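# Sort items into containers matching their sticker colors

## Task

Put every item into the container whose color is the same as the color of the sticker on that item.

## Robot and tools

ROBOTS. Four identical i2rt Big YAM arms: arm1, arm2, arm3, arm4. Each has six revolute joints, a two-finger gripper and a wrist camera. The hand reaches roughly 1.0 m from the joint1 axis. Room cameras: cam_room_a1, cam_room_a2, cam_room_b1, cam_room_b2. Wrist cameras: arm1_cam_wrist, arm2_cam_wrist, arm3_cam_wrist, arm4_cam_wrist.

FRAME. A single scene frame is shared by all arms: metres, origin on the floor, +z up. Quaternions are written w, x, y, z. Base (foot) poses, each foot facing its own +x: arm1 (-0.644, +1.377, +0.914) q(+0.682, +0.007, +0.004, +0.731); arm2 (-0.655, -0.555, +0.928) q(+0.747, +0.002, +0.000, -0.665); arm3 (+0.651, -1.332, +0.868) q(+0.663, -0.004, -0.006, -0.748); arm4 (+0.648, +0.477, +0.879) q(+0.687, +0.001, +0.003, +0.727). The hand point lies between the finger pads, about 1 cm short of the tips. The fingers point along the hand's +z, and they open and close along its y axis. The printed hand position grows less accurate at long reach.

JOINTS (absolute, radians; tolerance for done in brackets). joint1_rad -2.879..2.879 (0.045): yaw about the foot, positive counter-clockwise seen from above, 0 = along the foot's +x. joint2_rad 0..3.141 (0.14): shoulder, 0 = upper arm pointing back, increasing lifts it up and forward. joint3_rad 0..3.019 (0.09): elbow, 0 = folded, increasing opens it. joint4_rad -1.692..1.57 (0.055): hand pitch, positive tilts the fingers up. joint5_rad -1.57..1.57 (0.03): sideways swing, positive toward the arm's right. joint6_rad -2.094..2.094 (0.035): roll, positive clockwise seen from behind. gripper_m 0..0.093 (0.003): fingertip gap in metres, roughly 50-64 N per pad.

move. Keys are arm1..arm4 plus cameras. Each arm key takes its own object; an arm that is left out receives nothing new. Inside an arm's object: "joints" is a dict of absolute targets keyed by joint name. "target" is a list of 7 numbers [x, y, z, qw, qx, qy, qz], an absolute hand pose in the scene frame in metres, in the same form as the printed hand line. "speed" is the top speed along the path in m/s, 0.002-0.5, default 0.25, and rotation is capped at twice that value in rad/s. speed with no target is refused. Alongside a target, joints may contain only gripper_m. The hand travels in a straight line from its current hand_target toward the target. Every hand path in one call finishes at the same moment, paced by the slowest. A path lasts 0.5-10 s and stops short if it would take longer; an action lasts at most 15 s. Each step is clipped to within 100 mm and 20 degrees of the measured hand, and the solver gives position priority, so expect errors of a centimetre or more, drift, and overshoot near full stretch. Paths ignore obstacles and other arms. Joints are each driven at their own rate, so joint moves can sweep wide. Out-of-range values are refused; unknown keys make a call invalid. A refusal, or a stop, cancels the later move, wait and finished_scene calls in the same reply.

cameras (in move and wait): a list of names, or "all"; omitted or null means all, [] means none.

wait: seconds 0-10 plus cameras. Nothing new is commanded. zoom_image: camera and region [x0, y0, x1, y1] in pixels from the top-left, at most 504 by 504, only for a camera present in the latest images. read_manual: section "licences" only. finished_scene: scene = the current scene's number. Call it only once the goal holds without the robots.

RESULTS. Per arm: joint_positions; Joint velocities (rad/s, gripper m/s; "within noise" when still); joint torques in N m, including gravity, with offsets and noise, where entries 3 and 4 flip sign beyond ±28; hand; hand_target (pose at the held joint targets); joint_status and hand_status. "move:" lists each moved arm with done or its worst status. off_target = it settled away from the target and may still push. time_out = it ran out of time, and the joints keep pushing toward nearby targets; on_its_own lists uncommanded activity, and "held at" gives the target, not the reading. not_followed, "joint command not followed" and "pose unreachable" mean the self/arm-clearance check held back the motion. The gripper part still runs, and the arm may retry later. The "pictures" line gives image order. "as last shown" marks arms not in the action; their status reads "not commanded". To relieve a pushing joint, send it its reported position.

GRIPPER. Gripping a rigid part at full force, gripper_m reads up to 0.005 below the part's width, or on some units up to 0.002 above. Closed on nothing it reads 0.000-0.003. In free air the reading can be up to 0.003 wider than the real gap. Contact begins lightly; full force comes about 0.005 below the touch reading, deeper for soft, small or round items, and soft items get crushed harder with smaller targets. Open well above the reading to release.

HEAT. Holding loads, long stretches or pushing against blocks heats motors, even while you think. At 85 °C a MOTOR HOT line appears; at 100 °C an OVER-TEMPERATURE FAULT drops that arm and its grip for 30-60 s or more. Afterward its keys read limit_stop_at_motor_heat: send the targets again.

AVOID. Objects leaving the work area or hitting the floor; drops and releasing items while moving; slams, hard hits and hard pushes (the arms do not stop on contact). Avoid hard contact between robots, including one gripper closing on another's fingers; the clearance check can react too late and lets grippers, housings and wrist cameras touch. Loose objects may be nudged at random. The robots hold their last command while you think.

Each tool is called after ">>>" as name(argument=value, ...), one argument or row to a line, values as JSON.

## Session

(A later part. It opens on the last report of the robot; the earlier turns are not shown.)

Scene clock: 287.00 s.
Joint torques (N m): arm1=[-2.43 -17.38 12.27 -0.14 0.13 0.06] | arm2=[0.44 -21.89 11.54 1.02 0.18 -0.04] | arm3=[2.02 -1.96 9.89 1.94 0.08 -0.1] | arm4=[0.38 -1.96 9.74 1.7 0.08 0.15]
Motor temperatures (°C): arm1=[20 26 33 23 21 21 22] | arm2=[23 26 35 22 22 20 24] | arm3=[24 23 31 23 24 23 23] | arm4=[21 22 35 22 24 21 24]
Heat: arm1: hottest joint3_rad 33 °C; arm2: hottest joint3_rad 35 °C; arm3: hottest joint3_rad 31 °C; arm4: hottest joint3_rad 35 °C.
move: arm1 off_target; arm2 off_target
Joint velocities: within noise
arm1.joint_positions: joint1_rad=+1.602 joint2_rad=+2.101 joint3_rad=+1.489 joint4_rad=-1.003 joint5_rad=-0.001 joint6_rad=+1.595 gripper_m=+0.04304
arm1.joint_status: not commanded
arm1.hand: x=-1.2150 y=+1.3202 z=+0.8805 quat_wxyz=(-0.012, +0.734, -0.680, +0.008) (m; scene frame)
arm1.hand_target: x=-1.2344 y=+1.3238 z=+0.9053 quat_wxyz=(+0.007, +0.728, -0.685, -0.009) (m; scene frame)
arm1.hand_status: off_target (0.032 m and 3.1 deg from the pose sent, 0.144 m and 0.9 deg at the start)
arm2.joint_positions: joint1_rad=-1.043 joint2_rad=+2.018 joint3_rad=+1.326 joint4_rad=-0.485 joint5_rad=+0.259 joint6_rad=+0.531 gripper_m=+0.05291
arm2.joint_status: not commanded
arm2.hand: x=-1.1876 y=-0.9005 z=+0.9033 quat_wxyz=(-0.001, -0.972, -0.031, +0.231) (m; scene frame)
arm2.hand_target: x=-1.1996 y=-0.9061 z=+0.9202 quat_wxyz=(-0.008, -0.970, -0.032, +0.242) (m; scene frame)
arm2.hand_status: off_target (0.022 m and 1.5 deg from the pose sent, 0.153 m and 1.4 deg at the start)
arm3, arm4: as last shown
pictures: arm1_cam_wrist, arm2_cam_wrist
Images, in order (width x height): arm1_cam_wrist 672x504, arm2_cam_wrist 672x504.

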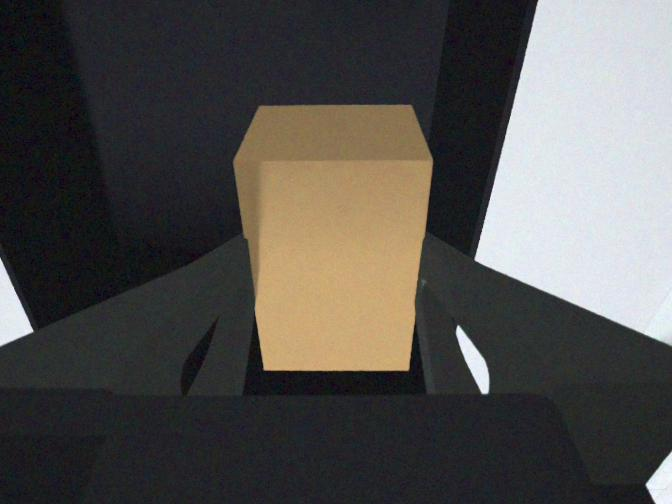

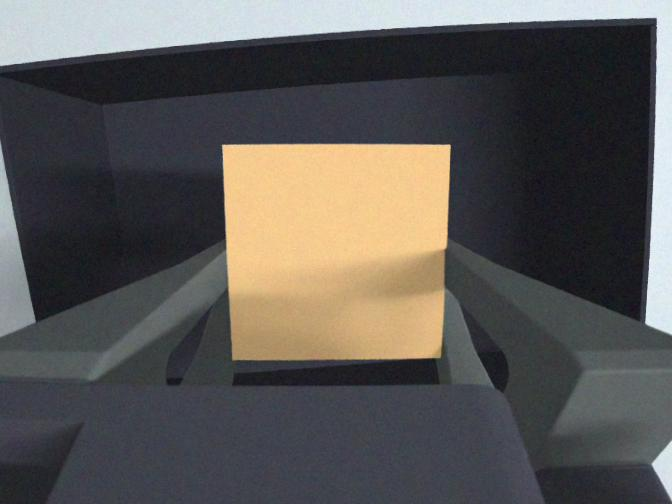

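>>> move(
  arm1={"joints": {"joint1_rad": 1.55, "joint2_rad": 1.2, "joint3_rad": 1.2, "joint4_rad": -1.2}},
  arm2={"joints": {"joint1_rad": -1.2, "joint2_rad": 1.2, "joint3_rad": 1.2, "joint4_rad": -0.9}},
  cameras=[],
)

>>> move(
  arm1={"joints": {"joint1_rad": 1.5, "joint2_rad": 0.8, "joint3_rad": 0.95, "joint4_rad": 0.3}},
  arm2={"joints": {"joint1_rad": -1.5, "joint2_rad": 0.8, "joint3_rad": 0.95, "joint4_rad": 0.8, "joint5_rad": 0.0, "joint6_rad": 0.0}},
  cameras=["cam_room_b1", "cam_room_b2"],
)

Scene clock: 298.13 s.
Joint torques (N m): arm1=[-1.49 -4.37 11.82 0.8 0.11 0.01] | arm2=[0.91 -9.05 12.53 1.51 0.25 -0.05] | arm3=[1.9 -2.08 9.88 1.94 0.07 -0.11] | arm4=[0.67 -2.73 9.83 1.66 0.07 0.15]
Motor temperatures (°C): arm1=[20 27 34 23 21 21 22] | arm2=[23 27 35 22 22 20 24] | arm3=[24 23 31 23 24 23 23] | arm4=[21 22 35 22 24 21 24]
Heat: arm1: hottest joint3_rad 34 °C; arm2: hottest joint3_rad 35 °C; arm3: hottest joint3_rad 31 °C; arm4: hottest joint3_rad 35 °C.
move: arm1 done; arm2 done
Joint velocities: within noise
arm1.joint_positions: joint1_rad=+1.546 joint2_rad=+1.192 joint3_rad=+1.192 joint4_rad=-1.193 joint5_rad=+0.000 joint6_rad=+1.595 gripper_m=+0.04304
arm1.joint_status: all done
arm1.hand: x=-1.0566 y=+1.3584 z=+1.1998 quat_wxyz=(+0.142, +0.701, -0.686, -0.135) (m; scene frame)
arm1.hand_target: x=-1.0579 y=+1.3571 z=+1.1994 quat_wxyz=(+0.140, +0.700, -0.688, -0.132) (m; scene frame)
arm1.hand_status: not commanded
arm2.joint_positions: joint1_rad=-1.201 joint2_rad=+1.184 joint3_rad=+1.191 joint4_rad=-0.888 joint5_rad=+0.256 joint6_rad=+0.530 gripper_m=+0.05291
arm2.joint_status: all done
arm2.hand: x=-1.0977 y=-0.7403 z=+1.2511 quat_wxyz=(-0.057, -0.933, +0.063, +0.351) (m; scene frame)
arm2.hand_target: x=-1.0997 y=-0.7419 z=+1.2466 quat_wxyz=(-0.050, -0.936, +0.056, +0.344) (m; scene frame)
arm2.hand_status: not commanded
arm3, arm4: as last shown
pictures: none
No camera images: "cameras" was empty.

Scene clock: 299.93 s.
Joint torques (N m): arm1=[-1.55 -0.38 12.98 2.25 -0.03 -0.03] | arm2=[1.26 -2.67 11.11 2.15 -0.18 -0.08] | arm3=[2.08 -2.02 9.87 1.94 0.09 -0.11] | arm4=[0.5 -2.14 9.85 1.63 0.08 0.15]
Motor temperatures (°C): arm1=[20 27 34 23 21 21 22] | arm2=[23 27 35 22 22 20 24] | arm3=[24 23 31 23 24 23 23] | arm4=[21 22 35 22 24 21 24]
Heat: arm1: hottest joint3_rad 34 °C; arm2: hottest joint3_rad 35 °C; arm3: hottest joint3_rad 31 °C; arm4: hottest joint3_rad 35 °C.
move: arm1 done; arm2 done
Joint velocities: within noise
arm1.joint_positions: joint1_rad=+1.505 joint2_rad=+0.793 joint3_rad=+0.936 joint4_rad=+0.278 joint5_rad=+0.000 joint6_rad=+1.595 gripper_m=+0.04305
arm1.joint_status: all done
arm1.hand: x=-1.0412 y=+1.3750 z=+1.5236 quat_wxyz=(+0.604, +0.376, -0.383, -0.589) (m; scene frame)
arm1.hand_target: x=-1.0401 y=+1.3770 z=+1.5337 quat_wxyz=(+0.610, +0.366, -0.376, -0.594) (m; scene frame)
arm1.hand_status: not commanded
arm2.joint_positions: joint1_rad=-1.506 joint2_rad=+0.789 joint3_rad=+0.950 joint4_rad=+0.781 joint5_rad=+0.003 joint6_rad=+0.015 gripper_m=+0.05291
arm2.joint_status: all done
arm2.hand: x=-0.9767 y=-0.6152 z=+1.6343 quat_wxyz=(-0.092, -0.310, -0.026, +0.946) (m; scene frame)
arm2.hand_target: x=-0.9786 y=-0.6183 z=+1.6338 quat_wxyz=(-0.089, -0.305, -0.030, +0.948) (m; scene frame)
arm2.hand_status: not commanded
arm3, arm4: as last shown
pictures: cam_room_b1, cam_room_b2
Images, in order (width x height): cam_room_b1 672x504, cam_room_b2 672x504.

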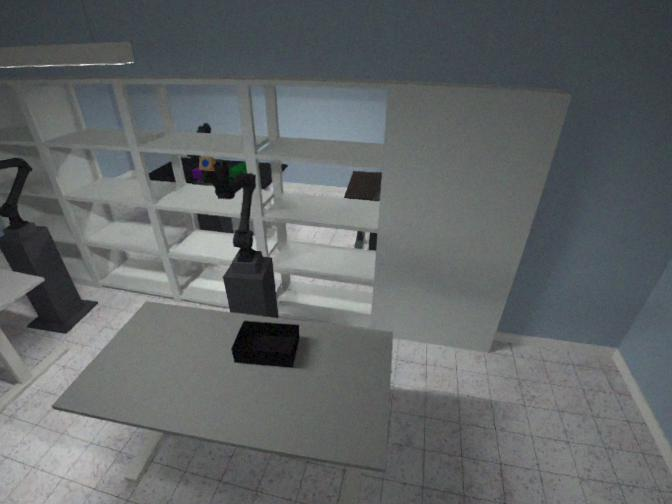

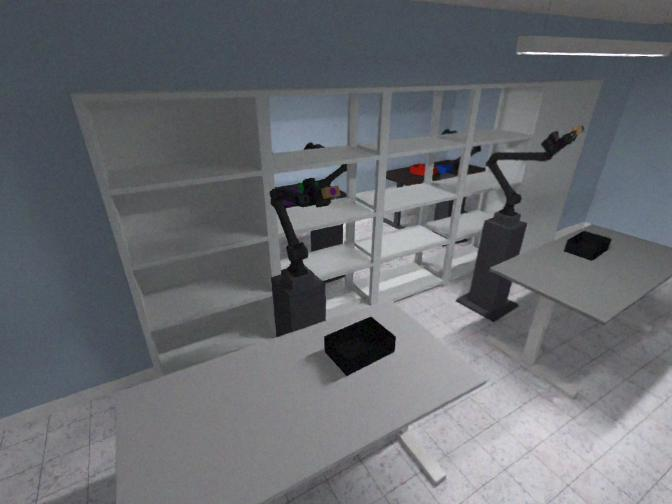

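>>> zoom_image(
  camera="cam_room_b1",
  region=[180, 140, 240, 190],
)

>>> zoom_image(
  camera="cam_room_b2",
  region=[290, 165, 350, 215],
)

Scaled by 8.400.

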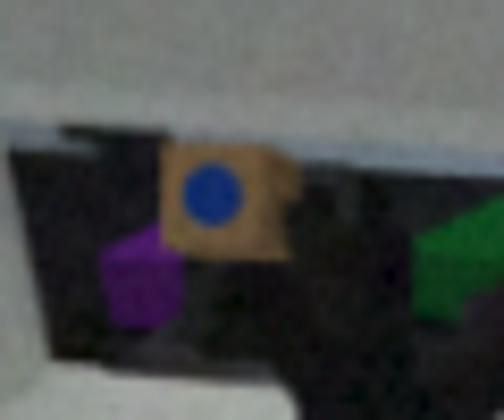

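Scaled by 8.400.

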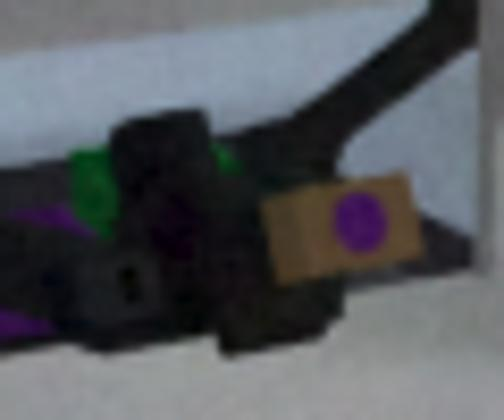

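>>> move(
  arm1={"joints": {"joint1_rad": 1.2, "joint2_rad": 1.12, "joint3_rad": 1.095, "joint4_rad": -1.546, "joint6_rad": 0.06}},
  arm2={"joints": {"joint1_rad": -1.2, "joint2_rad": 0.631, "joint3_rad": 0.8745, "joint4_rad": -1.345, "joint5_rad": 0.0, "joint6_rad": 0.0}},
  cameras=[],
)

>>> move(
  arm1={"joints": {"joint1_rad": -0.4}},
  arm2={"joints": {"joint1_rad": -0.2}},
  cameras=[],
)

>>> move(
  arm1={"joints": {"joint1_rad": -2.225}},
  arm2={"joints": {"joint1_rad": 0.925}},
  cameras=["arm1_cam_wrist", "arm2_cam_wrist"],
)

Scene clock: 329.67 s.
Joint torques (N m): arm1=[-0.79 -5.66 13.94 -0.06 0.04 -0.08] | arm2=[0.97 -1.49 11.28 1.24 -0.04 -0.08] | arm3=[1.9 -2.02 9.88 1.92 0.09 -0.11] | arm4=[0.5 -2.14 9.85 1.58 0.03 0.14]
Motor temperatures (°C): arm1=[20 25 36 23 21 21 22] | arm2=[23 26 35 22 22 20 24] | arm3=[24 23 31 23 24 23 23] | arm4=[21 22 35 22 24 21 24]
Heat: arm1: hottest joint3_rad 36 °C; arm2: hottest joint3_rad 35 °C; arm3: hottest joint3_rad 31 °C; arm4: hottest joint3_rad 35 °C.
move: arm1 done; arm2 done
Joint velocities: within noise
arm1.joint_positions: joint1_rad=+1.195 joint2_rad=+1.136 joint3_rad=+1.056 joint4_rad=-1.537 joint5_rad=+0.001 joint6_rad=+0.068 gripper_m=+0.04306
arm1.joint_status: all done
arm1.hand: x=-0.9196 y=+1.4658 z=+1.1451 quat_wxyz=(+0.003, +0.982, -0.186, +0.015) (m; scene frame)
arm1.hand_target: x=-0.9258 y=+1.4662 z=+1.1643 quat_wxyz=(+0.000, +0.984, -0.180, -0.008) (m; scene frame)
arm1.hand_status: not commanded
arm2.joint_positions: joint1_rad=-1.203 joint2_rad=+0.629 joint3_rad=+0.875 joint4_rad=-1.333 joint5_rad=+0.001 joint6_rad=+0.014 gripper_m=+0.05290
arm2.joint_status: all done
arm2.hand: x=-0.8685 y=-0.6676 z=+1.2109 quat_wxyz=(-0.057, -0.944, -0.227, +0.231) (m; scene frame)
arm2.hand_target: x=-0.8661 y=-0.6673 z=+1.2091 quat_wxyz=(-0.055, -0.944, -0.235, +0.225) (m; scene frame)
arm2.hand_status: not commanded
arm3, arm4: as last shown
pictures: none
No camera images: "cameras" was empty.

Scene clock: 331.47 s.
Joint torques (N m): arm1=[-2.61 -5.89 13.93 -0.03 -0.03 -0.01] | arm2=[1.08 -1.44 11.22 1.24 -0.01 -0.06] | arm3=[1.85 -2.08 9.89 1.92 0.09 -0.11] | arm4=[1.14 -2.2 9.8 1.62 0.04 0.15]
Motor temperatures (°C): arm1=[20 25 36 23 21 21 22] | arm2=[23 26 35 22 22 20 24] | arm3=[24 23 31 23 24 23 23] | arm4=[21 22 35 22 24 21 24]
Heat: arm1: hottest joint3_rad 36 °C; arm2: hottest joint3_rad 35 °C; arm3: hottest joint3_rad 31 °C; arm4: hottest joint3_rad 35 °C.
move: arm1 done; arm2 done
Joint velocities: within noise
arm1.joint_positions: joint1_rad=-0.398 joint2_rad=+1.136 joint3_rad=+1.056 joint4_rad=-1.537 joint5_rad=+0.002 joint6_rad=+0.066 gripper_m=+0.04307
arm1.joint_status: all done
arm1.hand: x=-0.5447 y=+1.6540 z=+1.1397 quat_wxyz=(+0.023, +0.555, -0.832, +0.009) (m; scene frame)
arm1.hand_target: x=-0.5419 y=+1.6599 z=+1.1588 quat_wxyz=(+0.006, +0.556, -0.831, -0.005) (m; scene frame)
arm1.hand_status: not commanded
arm2.joint_positions: joint1_rad=-0.204 joint2_rad=+0.629 joint3_rad=+0.875 joint4_rad=-1.333 joint5_rad=+0.000 joint6_rad=+0.013 gripper_m=+0.05290
arm2.joint_status: all done
arm2.hand: x=-0.6770 y=-0.7954 z=+1.2108 quat_wxyz=(-0.162, -0.721, -0.651, +0.174) (m; scene frame)
arm2.hand_target: x=-0.6758 y=-0.7933 z=+1.2090 quat_wxyz=(-0.157, -0.716, -0.659, +0.170) (m; scene frame)
arm2.hand_status: not commanded
arm3, arm4: as last shown
pictures: none
No camera images: "cameras" was empty.

Scene clock: 333.37 s.
Joint torques (N m): arm1=[-1.9 -6.65 14.01 -0.06 -0.04 -0.02] | arm2=[1.08 -1.49 11.28 1.18 0.04 -0.06] | arm3=[1.96 -1.85 9.88 1.95 0.08 -0.11] | arm4=[0.67 -2.37 9.84 1.72 0.06 0.17]
Motor temperatures (°C): arm1=[20 25 36 23 21 21 22] | arm2=[23 26 35 22 22 20 24] | arm3=[24 23 31 23 24 23 23] | arm4=[21 22 35 22 24 21 24]
Heat: arm1: hottest joint3_rad 36 °C; arm2: hottest joint3_rad 35 °C; arm3: hottest joint3_rad 31 °C; arm4: hottest joint3_rad 35 °C.
move: arm1 done; arm2 done
Joint velocities: within noise
arm1.joint_positions: joint1_rad=-2.222 joint2_rad=+1.136 joint3_rad=+1.056 joint4_rad=-1.537 joint5_rad=+0.002 joint6_rad=+0.066 gripper_m=+0.04309
arm1.joint_status: all done
arm1.hand: x=-0.3958 y=+1.2147 z=+1.1362 quat_wxyz=(+0.030, -0.318, -0.947, -0.004) (m; scene frame)
arm1.hand_target: x=-0.3904 y=+1.2106 z=+1.1552 quat_wxyz=(+0.008, -0.317, -0.948, +0.001) (m; scene frame)
arm1.hand_status: not commanded
arm2.joint_positions: joint1_rad=+0.921 joint2_rad=+0.629 joint3_rad=+0.875 joint4_rad=-1.333 joint5_rad=-0.001 joint6_rad=+0.013 gripper_m=+0.05290
arm2.joint_status: all done
arm2.hand: x=-0.4488 y=-0.6784 z=+1.2116 quat_wxyz=(-0.232, -0.262, -0.935, +0.059) (m; scene frame)
arm2.hand_target: x=-0.4504 y=-0.6766 z=+1.2098 quat_wxyz=(-0.225, -0.254, -0.939, +0.059) (m; scene frame)
arm2.hand_status: not commanded
arm3, arm4: as last shown
pictures: arm1_cam_wrist, arm2_cam_wrist
Images, in order (width x height): arm1_cam_wrist 672x504, arm2_cam_wrist 672x504.

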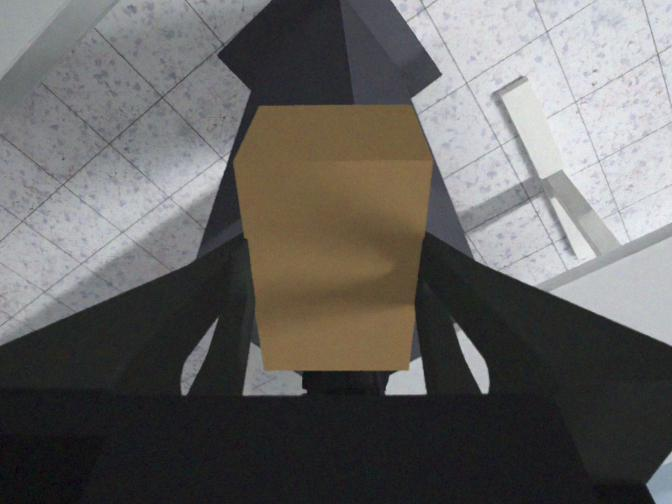

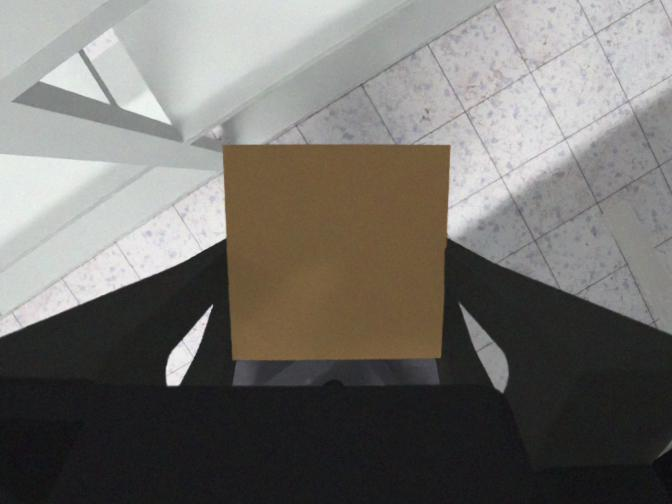

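>>> move(
  cameras=["cam_room_a1","cam_room_b1"],
)

Scene clock: 368.23 s.
Joint torques (N m): arm1=[-2.02 -5.6 13.82 -0.06 -0.05 -0.02] | arm2=[1.14 -1.38 11.23 1.21 0.04 -0.07] | arm3=[1.96 -1.85 9.92 1.88 0.08 -0.11] | arm4=[0.73 -1.96 9.76 1.55 0.09 0.16]
Motor temperatures (°C): arm1=[20 25 36 23 21 21 22] | arm2=[23 25 34 22 22 20 25] | arm3=[24 23 31 23 24 23 23] | arm4=[21 22 35 22 24 21 24]
Heat: arm1: hottest joint3_rad 36 °C; arm2: hottest joint3_rad 34 °C; arm3: hottest joint3_rad 31 °C; arm4: hottest joint3_rad 35 °C.
Joint velocities: within noise
arm1.joint_positions: joint1_rad=-2.222 joint2_rad=+1.136 joint3_rad=+1.056 joint4_rad=-1.537 joint5_rad=+0.002 joint6_rad=+0.066 gripper_m=+0.04309
arm1.joint_status: all done
arm1.hand: x=-0.3958 y=+1.2147 z=+1.1362 quat_wxyz=(+0.030, -0.318, -0.947, -0.004) (m; scene frame)
arm1.hand_target: x=-0.3904 y=+1.2106 z=+1.1552 quat_wxyz=(+0.008, -0.317, -0.948, +0.001) (m; scene frame)
arm1.hand_status: not commanded
arm2.joint_positions: joint1_rad=+0.921 joint2_rad=+0.629 joint3_rad=+0.875 joint4_rad=-1.333 joint5_rad=-0.001 joint6_rad=+0.013 gripper_m=+0.05290
arm2.joint_status: all done
arm2.hand: x=-0.4488 y=-0.6784 z=+1.2116 quat_wxyz=(-0.232, -0.262, -0.935, +0.059) (m; scene frame)
arm2.hand_target: x=-0.4504 y=-0.6766 z=+1.2098 quat_wxyz=(-0.225, -0.254, -0.939, +0.059) (m; scene frame)
arm2.hand_status: not commanded
arm3.joint_positions: joint1_rad=+1.640 joint2_rad=+0.629 joint3_rad=+0.790 joint4_rad=-0.975 joint5_rad=-0.001 joint6_rad=+0.006 gripper_m=+0.09398
arm3.joint_status: not commanded
arm3.hand: x=+0.9517 y=-1.3435 z=+1.1588 quat_wxyz=(-0.370, -0.024, -0.929, +0.014) (m; scene frame)
arm3.hand_target: x=+0.9530 y=-1.3407 z=+1.1628 quat_wxyz=(-0.379, -0.017, -0.925, +0.014) (m; scene frame)
arm3.hand_status: not commanded
arm4.joint_positions: joint1_rad=-1.398 joint2_rad=+0.632 joint3_rad=+0.783 joint4_rad=-0.977 joint5_rad=+0.001 joint6_rad=-0.011 gripper_m=+0.09398
arm4.joint_status: not commanded
arm4.hand: x=+0.9422 y=+0.5461 z=+1.1634 quat_wxyz=(-0.359, +0.112, -0.926, -0.038) (m; scene frame)
arm4.hand_target: x=+0.9442 y=+0.5461 z=+1.1724 quat_wxyz=(-0.374, +0.106, -0.920, -0.041) (m; scene frame)
arm4.hand_status: not commanded
pictures: cam_room_a1, cam_room_b1
Images, in order (width x height): cam_room_a1 672x504, cam_room_b1 672x504.

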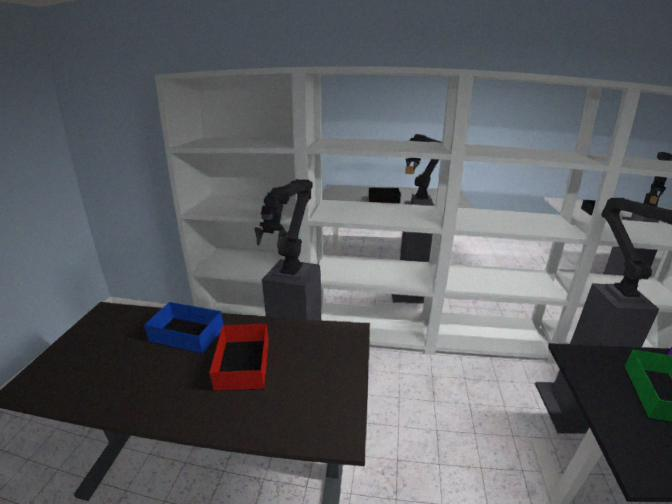

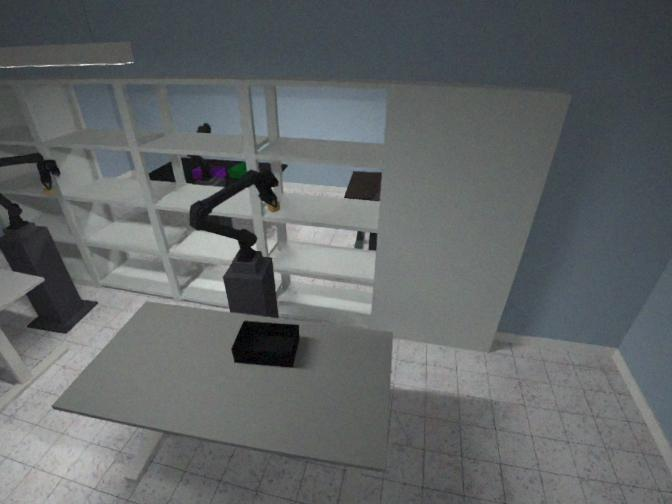

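>>> move(
  arm1={"joints": {"joint1_rad": -2.225, "joint2_rad": 1.407, "joint3_rad": 1.19, "joint4_rad": -1.35}},
  arm2={"target": [-0.396, -0.707, 1.17, 0.2285, 0.2548, 0.9376, -0.0621], "speed": 0.15},
  arm3={"joints": {"joint1_rad": 1.38}},
  arm4={"joints": {"joint1_rad": -1.35}},
  cameras=["arm3_cam_wrist","arm4_cam_wrist"],
)

Scene clock: 390.30 s.
Joint torques (N m): arm1=[-2.08 -10.29 12.96 0.59 0 -0.02] | arm2=[1.32 -3.96 10.82 2.5 0.16 0.01] | arm3=[0.73 -1.96 9.91 1.95 0.04 -0.11] | arm4=[1.14 -2.43 9.84 1.61 0.09 0.14]
Motor temperatures (°C): arm1=[20 24 37 23 21 21 23] | arm2=[23 25 34 22 22 20 25] | arm3=[24 23 31 23 24 23 23] | arm4=[21 21 36 22 24 21 24]
Heat: arm1: hottest joint3_rad 37 °C; arm2: hottest joint3_rad 34 °C; arm3: hottest joint3_rad 31 °C; arm4: hottest joint3_rad 36 °C.
move: arm1 done; arm2 done; arm3 done; arm4 done
Joint velocities: within noise
arm1.joint_positions: joint1_rad=-2.222 joint2_rad=+1.424 joint3_rad=+1.157 joint4_rad=-1.358 joint5_rad=+0.002 joint6_rad=+0.066 gripper_m=+0.04309
arm1.joint_status: all done
arm1.hand: x=-0.3171 y=+1.1624 z=+1.0769 quat_wxyz=(+0.035, -0.318, -0.947, -0.005) (m; scene frame)
arm1.hand_target: x=-0.3069 y=+1.1548 z=+1.0954 quat_wxyz=(+0.006, -0.317, -0.948, +0.002) (m; scene frame)
arm1.hand_status: not commanded
arm2.joint_positions: joint1_rad=+0.924 joint2_rad=+0.794 joint3_rad=+0.834 joint4_rad=-1.143 joint5_rad=+0.004 joint6_rad=+0.013 gripper_m=+0.05290
arm2.joint_status: not commanded
arm2.hand: x=-0.3996 y=-0.7073 z=+1.1721 quat_wxyz=(-0.224, -0.262, -0.937, +0.059) (m; scene frame)
arm2.hand_target: x=-0.3961 y=-0.7070 z=+1.1700 quat_wxyz=(-0.228, -0.255, -0.938, +0.062) (m; scene frame)
arm2.hand_status: done (0.004 m and 1.0 deg from the pose sent, 0.073 m and 1.0 deg at the start)
arm3.joint_positions: joint1_rad=+1.389 joint2_rad=+0.629 joint3_rad=+0.790 joint4_rad=-0.975 joint5_rad=+0.000 joint6_rad=+0.006 gripper_m=+0.09398
arm3.joint_status: all done
arm3.hand: x=+0.9383 y=-1.4180 z=+1.1598 quat_wxyz=(-0.367, -0.141, -0.918, +0.061) (m; scene frame)
arm3.hand_target: x=+0.9385 y=-1.4208 z=+1.1639 quat_wxyz=(-0.376, -0.141, -0.914, +0.065) (m; scene frame)
arm3.hand_status: not commanded
arm4.joint_positions: joint1_rad=-1.353 joint2_rad=+0.632 joint3_rad=+0.783 joint4_rad=-0.977 joint5_rad=+0.000 joint6_rad=-0.011 gripper_m=+0.09398
arm4.joint_status: all done
arm4.hand: x=+0.9388 y=+0.5592 z=+1.1633 quat_wxyz=(-0.358, +0.133, -0.923, -0.046) (m; scene frame)
arm4.hand_target: x=+0.9405 y=+0.5607 z=+1.1724 quat_wxyz=(-0.373, +0.128, -0.918, -0.051) (m; scene frame)
arm4.hand_status: not commanded
pictures: arm3_cam_wrist, arm4_cam_wrist
Images, in order (width x height): arm3_cam_wrist 672x504, arm4_cam_wrist 672x504.

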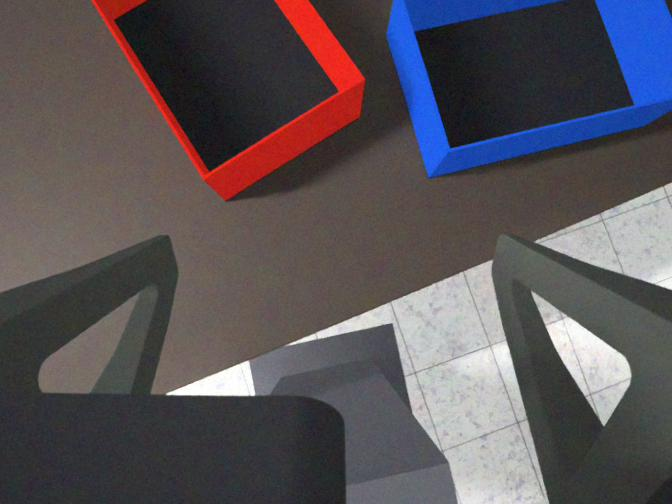

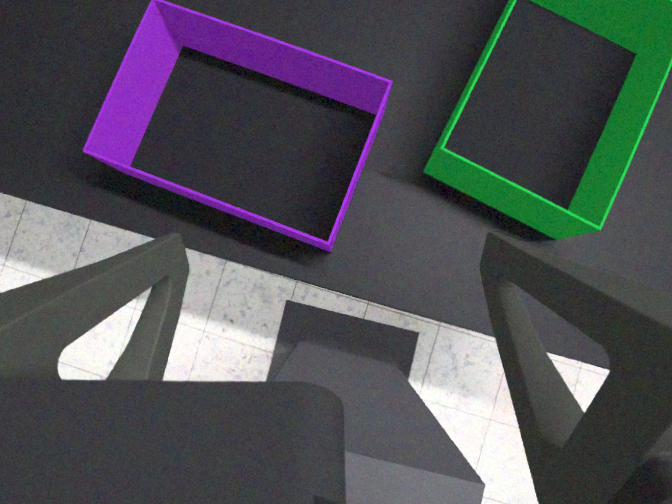

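>>> move(
  arm1={"joints": {"joint2_rad": 1.67, "joint3_rad": 1.50, "joint4_rad": -1.39}},
  arm2={"target": [-0.2, -0.823, 1.155, 0.2285, 0.2548, 0.9376, -0.0621], "speed": 0.15},
  arm3={"joints": {"joint1_rad": 0.0, "joint2_rad": 0.631, "joint3_rad": 0.8745, "joint4_rad": -1.29}},
  arm4={"joints": {"joint1_rad": 0.0, "joint2_rad": 0.631, "joint3_rad": 0.8745, "joint4_rad": -1.29}},
  cameras=["arm1_cam_wrist","arm2_cam_wrist"],
)

>>> move(
  arm1={"joints": {"joint2_rad": 1.94, "joint3_rad": 1.88, "joint4_rad": -1.50}},
  arm2={"target": [0.0, -0.94, 1.135, 0.2285, 0.2548, 0.9376, -0.0621], "speed": 0.15},
  cameras=["arm1_cam_wrist","arm2_cam_wrist","cam_room_b1"],
)

Scene clock: 447.07 s.
Joint torques (N m): arm1=[-1.55 -12.28 15.68 0.29 -0.03 -0.02] | arm2=[0.97 -12.45 16.42 2.15 0.02 -0.05] | arm3=[0.56 -0.56 14.01 0.65 -0.01 -0.1] | arm4=[1.32 -0.91 12.46 0.29 0.11 0.15]
Motor temperatures (°C): arm1=[20 25 37 23 21 21 23] | arm2=[23 24 34 22 22 20 25] | arm3=[24 23 31 23 24 23 23] | arm4=[21 21 37 22 24 21 24]
Heat: arm1: hottest joint3_rad 37 °C; arm2: hottest joint3_rad 34 °C; arm3: hottest joint3_rad 31 °C; arm4: hottest joint3_rad 37 °C.
move: arm1 done; arm2 off_target; arm3 done; arm4 done
Joint velocities: within noise
arm1.joint_positions: joint1_rad=-2.222 joint2_rad=+1.677 joint3_rad=+1.439 joint4_rad=-1.387 joint5_rad=+0.002 joint6_rad=+0.066 gripper_m=+0.04309
arm1.joint_status: all done
arm1.hand: x=-0.2347 y=+1.1080 z=+1.0716 quat_wxyz=(+0.034, -0.318, -0.947, -0.005) (m; scene frame)
arm1.hand_target: x=-0.2194 y=+1.0968 z=+1.0968 quat_wxyz=(+0.003, -0.317, -0.948, +0.003) (m; scene frame)
arm1.hand_status: not commanded
arm2.joint_positions: joint1_rad=+0.924 joint2_rad=+1.418 joint3_rad=+1.187 joint4_rad=-0.924 joint5_rad=+0.004 joint6_rad=+0.013 gripper_m=+0.05290
arm2.joint_status: not commanded
arm2.hand: x=-0.2223 y=-0.8110 z=+1.1309 quat_wxyz=(-0.200, -0.263, -0.942, +0.053) (m; scene frame)
arm2.hand_target: x=-0.2018 y=-0.8221 z=+1.1556 quat_wxyz=(-0.229, -0.255, -0.937, +0.062) (m; scene frame)
arm2.hand_status: off_target (0.035 m and 3.6 deg from the pose sent, 0.231 m and 1.0 deg at the start)
arm3.joint_positions: joint1_rad=+0.011 joint2_rad=+0.629 joint3_rad=+0.821 joint4_rad=-1.282 joint5_rad=+0.001 joint6_rad=+0.005 gripper_m=+0.09400
arm3.joint_status: all done
arm3.hand: x=+0.6232 y=-1.5706 z=+1.1340 quat_wxyz=(-0.164, -0.724, -0.645, +0.181) (m; scene frame)
arm3.hand_target: x=+0.6200 y=-1.5756 z=+1.1589 quat_wxyz=(-0.177, -0.722, -0.639, +0.198) (m; scene frame)
arm3.hand_status: not commanded
arm4.joint_positions: joint1_rad=-0.003 joint2_rad=+0.632 joint3_rad=+0.826 joint4_rad=-1.279 joint5_rad=-0.001 joint6_rad=-0.011 gripper_m=+0.09400
arm4.joint_status: all done
arm4.hand: x=+0.6362 y=+0.7239 z=+1.1435 quat_wxyz=(-0.163, +0.708, -0.664, -0.175) (m; scene frame)
arm4.hand_target: x=+0.6356 y=+0.7278 z=+1.1664 quat_wxyz=(-0.175, +0.702, -0.664, -0.189) (m; scene frame)
arm4.hand_status: not commanded
pictures: arm1_cam_wrist, arm2_cam_wrist
Images, in order (width x height): arm1_cam_wrist 672x504, arm2_cam_wrist 672x504.

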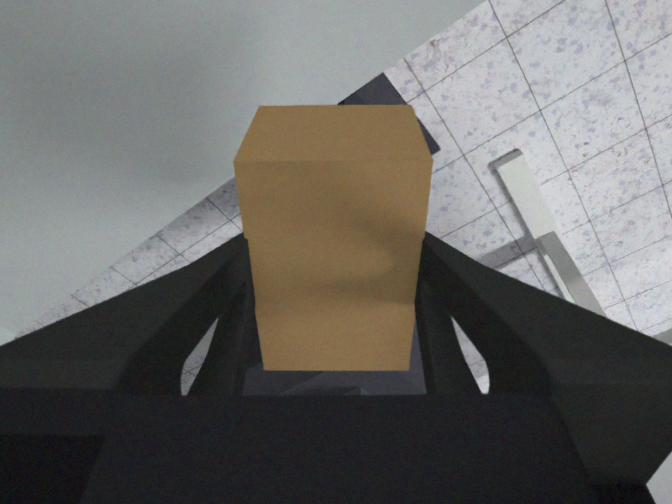

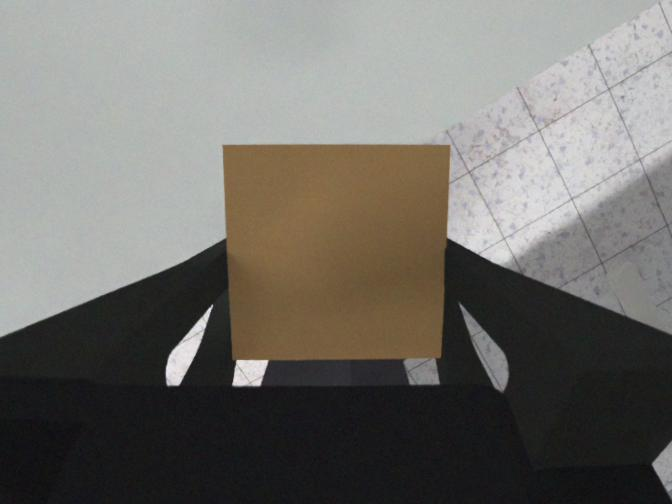

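Scene clock: 449.33 s.
Joint torques (N m): arm1=[-1.85 -18.02 15.38 -0.05 -0.02 -0.05] | arm2=[0.97 -21.83 17.17 1.09 0.02 -0.05] | arm3=[0.56 -0.56 13.96 0.65 -0.01 -0.12] | arm4=[1.14 -1.14 12.45 0.47 0.11 0.14]
Motor temperatures (°C): arm1=[20 25 38 23 21 21 23] | arm2=[23 24 34 22 22 20 25] | arm3=[24 23 32 23 24 23 23] | arm4=[21 21 38 22 24 21 24]
Heat: arm1: hottest joint3_rad 38 °C; arm2: hottest joint3_rad 34 °C; arm3: hottest joint3_rad 32 °C; arm4: hottest joint3_rad 38 °C.
move: arm1 done; arm2 off_target
Joint velocities: within noise
arm1.joint_positions: joint1_rad=-2.222 joint2_rad=+1.955 joint3_rad=+1.824 joint4_rad=-1.491 joint5_rad=+0.002 joint6_rad=+0.066 gripper_m=+0.04309
arm1.joint_status: all done
arm1.hand: x=-0.1466 y=+1.0500 z=+1.0663 quat_wxyz=(+0.033, -0.318, -0.947, -0.004) (m; scene frame)
arm1.hand_target: x=-0.1362 y=+1.0417 z=+1.0957 quat_wxyz=(+0.003, -0.317, -0.948, +0.003) (m; scene frame)
arm1.hand_status: not commanded
arm2.joint_positions: joint1_rad=+0.924 joint2_rad=+2.043 joint3_rad=+1.989 joint4_rad=-1.065 joint5_rad=+0.004 joint6_rad=+0.013 gripper_m=+0.05290
arm2.joint_status: not commanded
arm2.hand: x=-0.0147 y=-0.9326 z=+1.1230 quat_wxyz=(-0.217, -0.262, -0.939, +0.058) (m; scene frame)
arm2.hand_target: x=-0.0012 y=-0.9395 z=+1.1351 quat_wxyz=(-0.229, -0.255, -0.937, +0.063) (m; scene frame)
arm2.hand_status: off_target (0.020 m and 1.7 deg from the pose sent, 0.257 m and 3.7 deg at the start)
arm3.joint_positions: joint1_rad=+0.011 joint2_rad=+0.629 joint3_rad=+0.821 joint4_rad=-1.283 joint5_rad=+0.001 joint6_rad=+0.005 gripper_m=+0.09400
arm3.joint_status: not commanded
arm3.hand: x=+0.6232 y=-1.5705 z=+1.1340 quat_wxyz=(-0.164, -0.724, -0.645, +0.181) (m; scene frame)
arm3.hand_target: x=+0.6201 y=-1.5756 z=+1.1589 quat_wxyz=(-0.177, -0.722, -0.639, +0.198) (m; scene frame)
arm3.hand_status: not commanded
arm4: as last shown
pictures: arm1_cam_wrist, arm2_cam_wrist, cam_room_b1
Images, in order (width x height): arm1_cam_wrist 672x504, arm2_cam_wrist 672x504, cam_room_b1 672x504.

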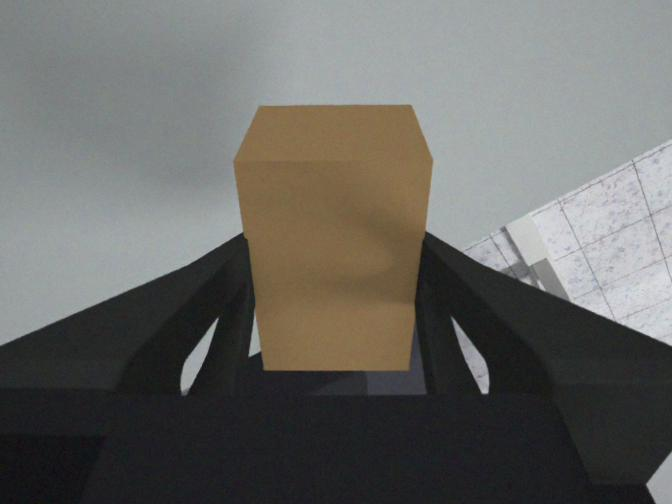

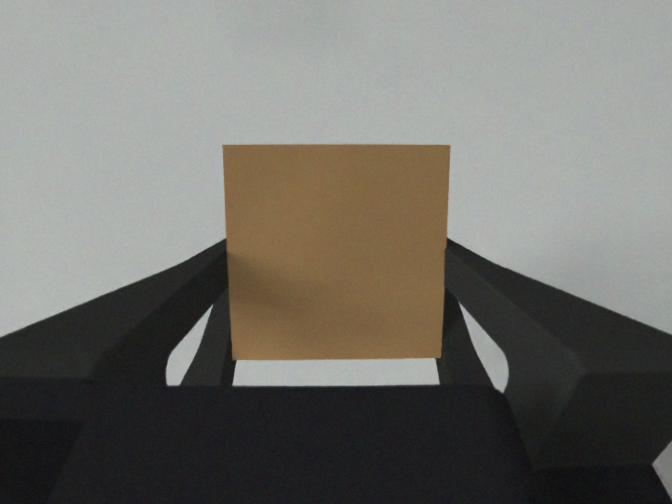

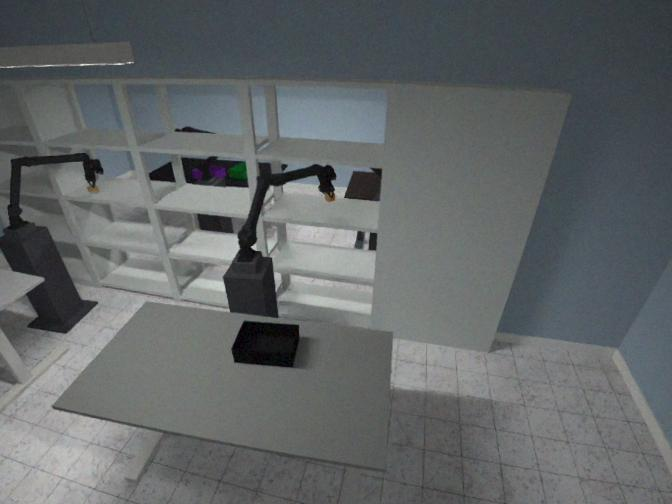

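>>> move(
  arm1={"joints": {"joint2_rad": 2.25, "joint3_rad": 2.40, "joint4_rad": -1.69}},
  arm2={"target": [0.004, -0.942, 1.078, 0.2285, 0.2548, 0.9376, -0.0621], "speed": 0.08},
  cameras=["arm1_cam_wrist","arm2_cam_wrist"],
)

Scene clock: 456.30 s.
Joint torques (N m): arm1=[-2.02 -21.3 14.58 0.23 0 -0.01] | arm2=[0.91 -21.89 10.85 2.54 -0.01 -0.05] | arm3=[0.44 -0.44 13.98 0.65 0 -0.11] | arm4=[1.03 -1.26 12.52 0.36 0.14 0.15]
Motor temperatures (°C): arm1=[20 25 38 23 21 21 23] | arm2=[23 25 36 22 22 20 25] | arm3=[24 23 32 23 24 23 23] | arm4=[21 21 40 22 24 21 24]
Heat: arm1: hottest joint3_rad 38 °C; arm2: hottest joint3_rad 36 °C; arm3: hottest joint3_rad 32 °C; arm4: hottest joint3_rad 40 °C.
move: arm1 done; arm2 off_target
Joint velocities: within noise
arm1.joint_positions: joint1_rad=-2.222 joint2_rad=+2.261 joint3_rad=+2.353 joint4_rad=-1.687 joint5_rad=+0.001 joint6_rad=+0.065 gripper_m=+0.04309
arm1.joint_status: all done
arm1.hand: x=-0.0655 y=+0.9967 z=+1.0727 quat_wxyz=(+0.019, -0.318, -0.948, -0.001) (m; scene frame)
arm1.hand_target: x=-0.0595 y=+0.9908 z=+1.0978 quat_wxyz=(-0.007, -0.317, -0.948, +0.005) (m; scene frame)
arm1.hand_status: not commanded
arm2.joint_positions: joint1_rad=+0.924 joint2_rad=+2.073 joint3_rad=+1.967 joint4_rad=-0.971 joint5_rad=+0.004 joint6_rad=+0.013 gripper_m=+0.05290
arm2.joint_status: not commanded
arm2.hand: x=-0.0003 y=-0.9409 z=+1.1007 quat_wxyz=(-0.236, -0.261, -0.934, +0.063) (m; scene frame)
arm2.hand_target: x=+0.0032 y=-0.9417 z=+1.0784 quat_wxyz=(-0.228, -0.255, -0.938, +0.062) (m; scene frame)
arm2.hand_status: off_target (0.023 m and 1.2 deg from the pose sent, 0.050 m and 1.7 deg at the start)
arm3, arm4: as last shown
pictures: arm1_cam_wrist, arm2_cam_wrist
Images, in order (width x height): arm1_cam_wrist 672x504, arm2_cam_wrist 672x504.

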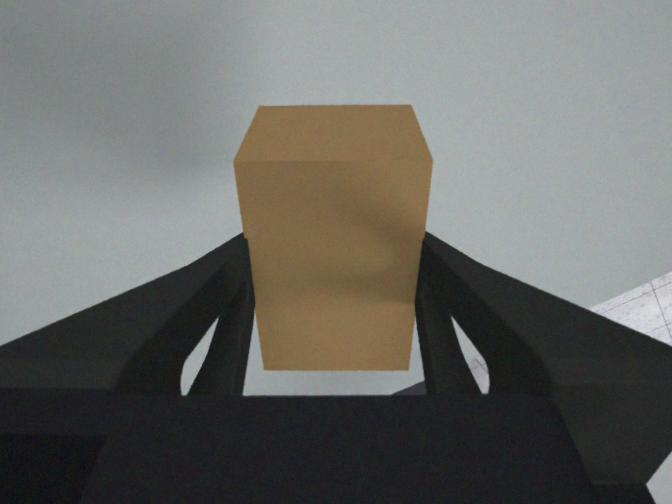

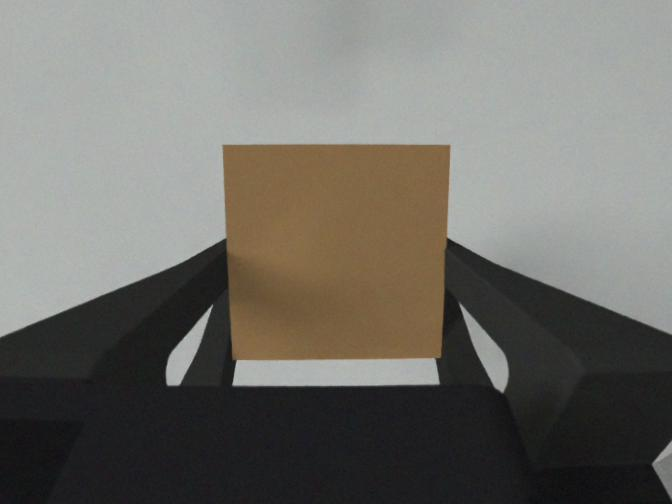

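>>> move(
  arm1={"joints": {"joint2_rad": 2.33, "joint3_rad": 2.44, "joint4_rad": -1.626}},
  arm2={"joints": {"joint3_rad": 1.885, "joint4_rad": -0.881}},
  cameras=["arm1_cam_wrist","arm2_cam_wrist"],
)

Scene clock: 465.70 s.
Joint torques (N m): arm1=[-2.49 -20.66 15.27 0.95 -0.01 -0.02] | arm2=[0.97 -22.48 10.86 2.48 -0.01 -0.05] | arm3=[0.5 -0.5 13.97 0.65 -0.01 -0.11] | arm4=[1.2 -1.03 12.38 0.29 0.12 0.13]
Motor temperatures (°C): arm1=[20 26 39 23 21 21 23] | arm2=[23 25 36 22 22 20 25] | arm3=[24 23 33 23 24 23 23] | arm4=[21 21 43 22 24 21 24]
Heat: arm1: hottest joint3_rad 39 °C; arm2: hottest joint3_rad 36 °C; arm3: hottest joint3_rad 33 °C; arm4: hottest joint3_rad 43 °C.
move: arm1 done; arm2 done
Joint velocities: within noise
arm1.joint_positions: joint1_rad=-2.222 joint2_rad=+2.329 joint3_rad=+2.389 joint4_rad=-1.637 joint5_rad=+0.001 joint6_rad=+0.065 gripper_m=+0.04309
arm1.joint_status: all done
arm1.hand: x=-0.0483 y=+0.9851 z=+1.0395 quat_wxyz=(+0.011, -0.318, -0.948, +0.001) (m; scene frame)
arm1.hand_target: x=-0.0375 y=+0.9759 z=+1.0583 quat_wxyz=(-0.019, -0.317, -0.948, +0.008) (m; scene frame)
arm1.hand_status: not commanded
arm2.joint_positions: joint1_rad=+0.924 joint2_rad=+2.079 joint3_rad=+1.889 joint4_rad=-0.900 joint5_rad=+0.004 joint6_rad=+0.013 gripper_m=+0.05290
arm2.joint_status: all done
arm2.hand: x=-0.0051 y=-0.9380 z=+1.0660 quat_wxyz=(-0.230, -0.261, -0.936, +0.061) (m; scene frame)
arm2.hand_target: x=-0.0020 y=-0.9385 z=+1.0497 quat_wxyz=(-0.226, -0.255, -0.938, +0.061) (m; scene frame)
arm2.hand_status: not commanded
arm3, arm4: as last shown
pictures: arm1_cam_wrist, arm2_cam_wrist
Images, in order (width x height): arm1_cam_wrist 672x504, arm2_cam_wrist 672x504.

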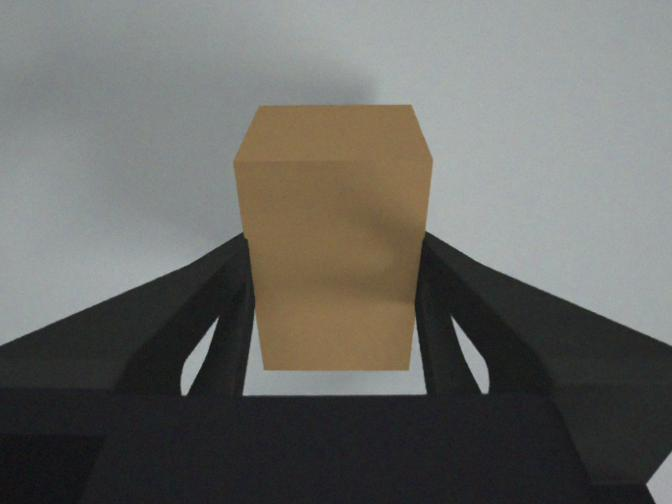

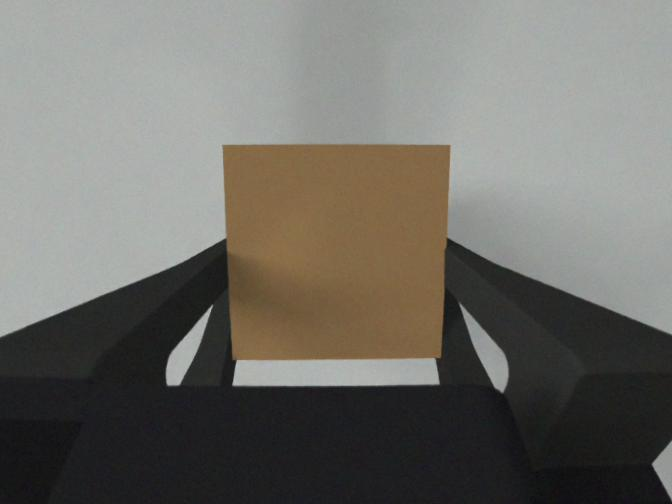

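>>> move(
  arm1={"joints": {"joint3_rad": 2.425, "joint4_rad": -1.611}},
  arm2={"joints": {"joint3_rad": 1.845, "joint4_rad": -0.851}},
  cameras=[],
)

>>> move(
  arm1={"joints": {"joint3_rad": 2.413, "joint4_rad": -1.600}},
  arm2={"joints": {"joint3_rad": 1.833, "joint4_rad": -0.839}},
  cameras=["arm1_cam_wrist","arm2_cam_wrist"],
)

Scene clock: 471.40 s.
Joint torques (N m): arm1=[-2.55 -21.42 13.72 0.79 0.02 0.01] | arm2=[0.97 -22.3 10.74 2.51 -0.01 -0.06] | arm3=[0.56 -0.56 13.96 0.65 0 -0.1] | arm4=[1.32 -0.97 12.53 0.28 0.11 0.13]
Motor temperatures (°C): arm1=[20 26 40 23 21 21 23] | arm2=[23 26 35 22 22 20 25] | arm3=[24 23 33 23 24 23 23] | arm4=[21 21 44 22 24 21 24]
Heat: arm1: hottest joint3_rad 40 °C; arm2: hottest joint3_rad 35 °C; arm3: hottest joint3_rad 33 °C; arm4: hottest joint3_rad 44 °C.
move: arm1 done; arm2 done
Joint velocities: within noise
arm1.joint_positions: joint1_rad=-2.222 joint2_rad=+2.329 joint3_rad=+2.389 joint4_rad=-1.622 joint5_rad=+0.001 joint6_rad=+0.065 gripper_m=+0.04309
arm1.joint_status: all done
arm1.hand: x=-0.0452 y=+0.9831 z=+1.0394 quat_wxyz=(+0.004, -0.318, -0.948, +0.003) (m; scene frame)
arm1.hand_target: x=-0.0372 y=+0.9756 z=+1.0525 quat_wxyz=(-0.018, -0.317, -0.948, +0.008) (m; scene frame)
arm1.hand_status: not commanded
arm2.joint_positions: joint1_rad=+0.924 joint2_rad=+2.079 joint3_rad=+1.851 joint4_rad=-0.871 joint5_rad=+0.004 joint6_rad=+0.013 gripper_m=+0.05290
arm2.joint_status: all done
arm2.hand: x=-0.0094 y=-0.9353 z=+1.0506 quat_wxyz=(-0.226, -0.262, -0.937, +0.060) (m; scene frame)
arm2.hand_target: x=-0.0070 y=-0.9356 z=+1.0337 quat_wxyz=(-0.221, -0.255, -0.939, +0.060) (m; scene frame)
arm2.hand_status: not commanded
arm3, arm4: as last shown
pictures: none
No camera images: "cameras" was empty.

Scene clock: 471.93 s.
Joint torques (N m): arm1=[-2.32 -21.3 12.63 0.99 0 -0.01] | arm2=[0.91 -22.36 10.28 2.52 0 -0.05] | arm3=[0.5 -0.44 13.98 0.68 0 -0.11] | arm4=[1.2 -1.08 12.55 0.49 0.11 0.19]
Motor temperatures (°C): arm1=[20 26 40 23 21 21 23] | arm2=[23 26 35 22 22 20 25] | arm3=[24 23 33 23 24 23 23] | arm4=[21 21 44 22 24 21 24]
Heat: arm1: hottest joint3_rad 40 °C; arm2: hottest joint3_rad 35 °C; arm3: hottest joint3_rad 33 °C; arm4: hottest joint3_rad 44 °C.
move: arm1 done; arm2 done
Joint velocities: within noise
arm1.joint_positions: joint1_rad=-2.222 joint2_rad=+2.329 joint3_rad=+2.389 joint4_rad=-1.611 joint5_rad=+0.001 joint6_rad=+0.065 gripper_m=+0.04309
arm1.joint_status: all done
arm1.hand: x=-0.0429 y=+0.9816 z=+1.0394 quat_wxyz=(-0.001, -0.318, -0.948, +0.004) (m; scene frame)
arm1.hand_target: x=-0.0370 y=+0.9755 z=+1.0480 quat_wxyz=(-0.018, -0.317, -0.948, +0.008) (m; scene frame)
arm1.hand_status: not commanded
arm2.joint_positions: joint1_rad=+0.924 joint2_rad=+2.079 joint3_rad=+1.844 joint4_rad=-0.859 joint5_rad=+0.004 joint6_rad=+0.013 gripper_m=+0.05290
arm2.joint_status: all done
arm2.hand: x=-0.0089 y=-0.9356 z=+1.0486 quat_wxyz=(-0.228, -0.261, -0.936, +0.061) (m; scene frame)
arm2.hand_target: x=-0.0080 y=-0.9350 z=+1.0293 quat_wxyz=(-0.221, -0.255, -0.939, +0.060) (m; scene frame)
arm2.hand_status: not commanded
arm3, arm4: as last shown
pictures: arm1_cam_wrist, arm2_cam_wrist
Images, in order (width x height): arm1_cam_wrist 672x504, arm2_cam_wrist 672x504.

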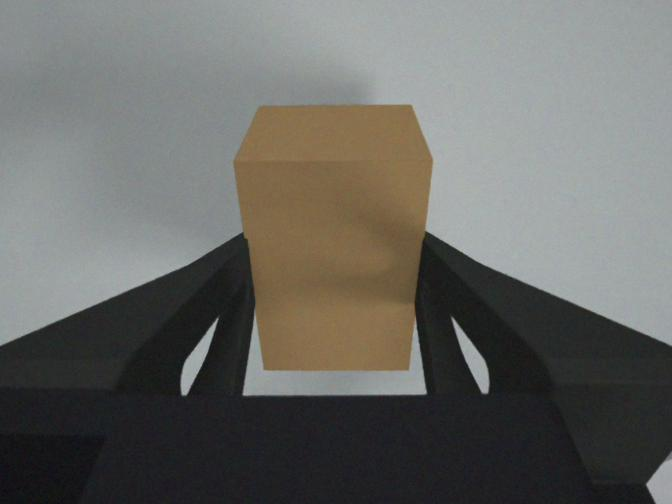

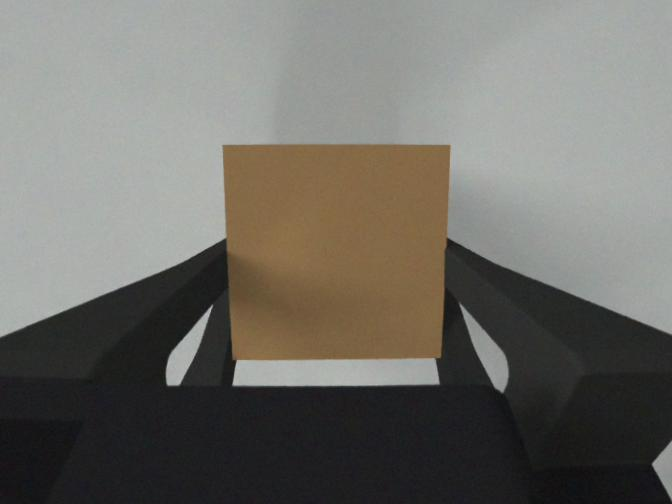

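>>> move(
  arm1={"joints": {"joint3_rad": 2.401, "joint4_rad": -1.612}},
  arm2={"joints": {"joint3_rad": 1.823, "joint4_rad": -0.831}},
  cameras=[],
)

>>> move(
  arm1={"joints": {"joint3_rad": 2.391, "joint4_rad": -1.612}},
  arm2={"joints": {"joint3_rad": 1.813, "joint4_rad": -0.823}},
  cameras=["arm1_cam_wrist","arm2_cam_wrist"],
)

Scene clock: 476.30 s.
Joint torques (N m): arm1=[-2.26 -20.84 11.45 0.42 -0.02 0.01] | arm2=[0.91 -22.42 10.36 2.45 0 -0.06] | arm3=[0.5 -0.56 13.97 0.65 0 -0.1] | arm4=[0.85 -0.85 12.42 0.34 0.08 0.16]
Motor temperatures (°C): arm1=[20 26 40 23 21 21 23] | arm2=[23 26 35 22 22 20 25] | arm3=[24 23 33 23 24 23 23] | arm4=[21 21 45 22 24 21 24]
Heat: arm1: hottest joint3_rad 40 °C; arm2: hottest joint3_rad 35 °C; arm3: hottest joint3_rad 33 °C; arm4: hottest joint3_rad 45 °C.
move: arm1 done; arm2 done
Joint velocities: within noise
arm1.joint_positions: joint1_rad=-2.222 joint2_rad=+2.329 joint3_rad=+2.389 joint4_rad=-1.611 joint5_rad=+0.001 joint6_rad=+0.065 gripper_m=+0.04309
arm1.joint_status: all done
arm1.hand: x=-0.0429 y=+0.9816 z=+1.0394 quat_wxyz=(-0.001, -0.318, -0.948, +0.004) (m; scene frame)
arm1.hand_target: x=-0.0418 y=+0.9786 z=+1.0432 quat_wxyz=(-0.006, -0.317, -0.948, +0.005) (m; scene frame)
arm1.hand_status: not commanded
arm2.joint_positions: joint1_rad=+0.924 joint2_rad=+2.079 joint3_rad=+1.833 joint4_rad=-0.850 joint5_rad=+0.004 joint6_rad=+0.013 gripper_m=+0.05290
arm2.joint_status: all done
arm2.hand: x=-0.0103 y=-0.9348 z=+1.0442 quat_wxyz=(-0.227, -0.261, -0.936, +0.060) (m; scene frame)
arm2.hand_target: x=-0.0092 y=-0.9342 z=+1.0254 quat_wxyz=(-0.221, -0.255, -0.939, +0.060) (m; scene frame)
arm2.hand_status: not commanded
arm3, arm4: as last shown
pictures: none
No camera images: "cameras" was empty.

Scene clock: 476.87 s.
Joint torques (N m): arm1=[-2.49 -21.25 10.71 0.43 0.01 -0.02] | arm2=[0.91 -22.24 10.28 2.47 -0.01 -0.06] | arm3=[0.44 -0.5 14 0.64 -0.01 -0.11] | arm4=[1.03 -0.85 12.49 0.32 0.14 0.16]
Motor temperatures (°C): arm1=[20 26 40 23 21 21 23] | arm2=[23 26 35 22 22 20 25] | arm3=[24 23 33 23 24 23 23] | arm4=[21 21 45 22 24 21 24]
Heat: arm1: hottest joint3_rad 40 °C; arm2: hottest joint3_rad 35 °C; arm3: hottest joint3_rad 33 °C; arm4: hottest joint3_rad 45 °C.
move: arm1 done; arm2 done
Joint velocities: within noise
arm1.joint_positions: joint1_rad=-2.222 joint2_rad=+2.329 joint3_rad=+2.389 joint4_rad=-1.611 joint5_rad=+0.001 joint6_rad=+0.065 gripper_m=+0.04309
arm1.joint_status: all done
arm1.hand: x=-0.0429 y=+0.9816 z=+1.0394 quat_wxyz=(-0.001, -0.318, -0.948, +0.004) (m; scene frame)
arm1.hand_target: x=-0.0437 y=+0.9798 z=+1.0394 quat_wxyz=(-0.002, -0.317, -0.948, +0.004) (m; scene frame)
arm1.hand_status: not commanded
arm2.joint_positions: joint1_rad=+0.924 joint2_rad=+2.079 joint3_rad=+1.823 joint4_rad=-0.843 joint5_rad=+0.004 joint6_rad=+0.013 gripper_m=+0.05290
arm2.joint_status: all done
arm2.hand: x=-0.0115 y=-0.9341 z=+1.0404 quat_wxyz=(-0.226, -0.262, -0.937, +0.060) (m; scene frame)
arm2.hand_target: x=-0.0106 y=-0.9334 z=+1.0215 quat_wxyz=(-0.219, -0.255, -0.940, +0.060) (m; scene frame)
arm2.hand_status: not commanded
arm3, arm4: as last shown
pictures: arm1_cam_wrist, arm2_cam_wrist
Images, in order (width x height): arm1_cam_wrist 672x504, arm2_cam_wrist 672x504.

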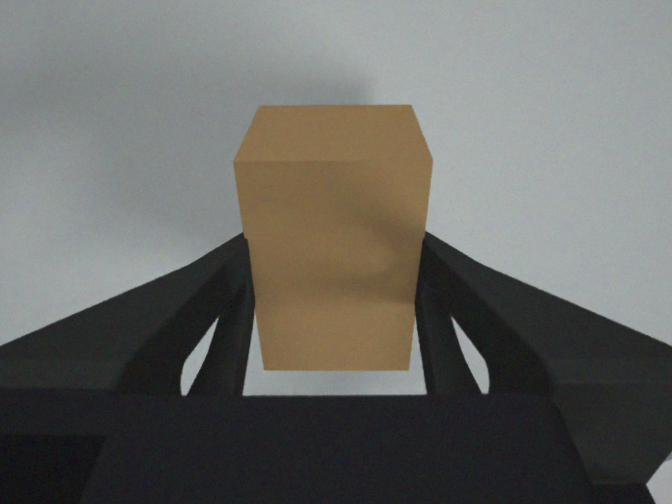

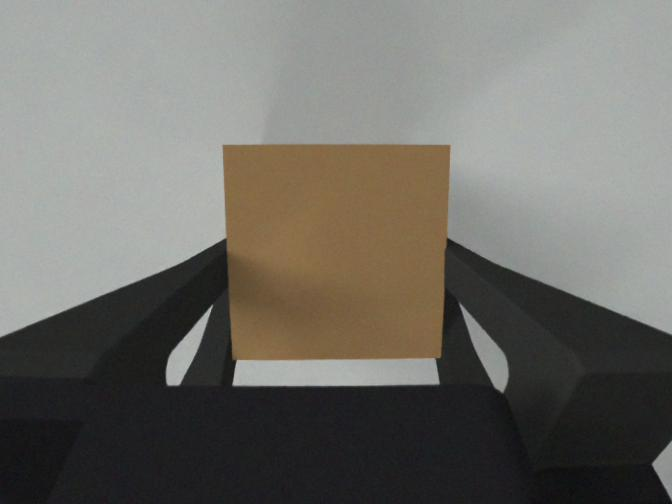

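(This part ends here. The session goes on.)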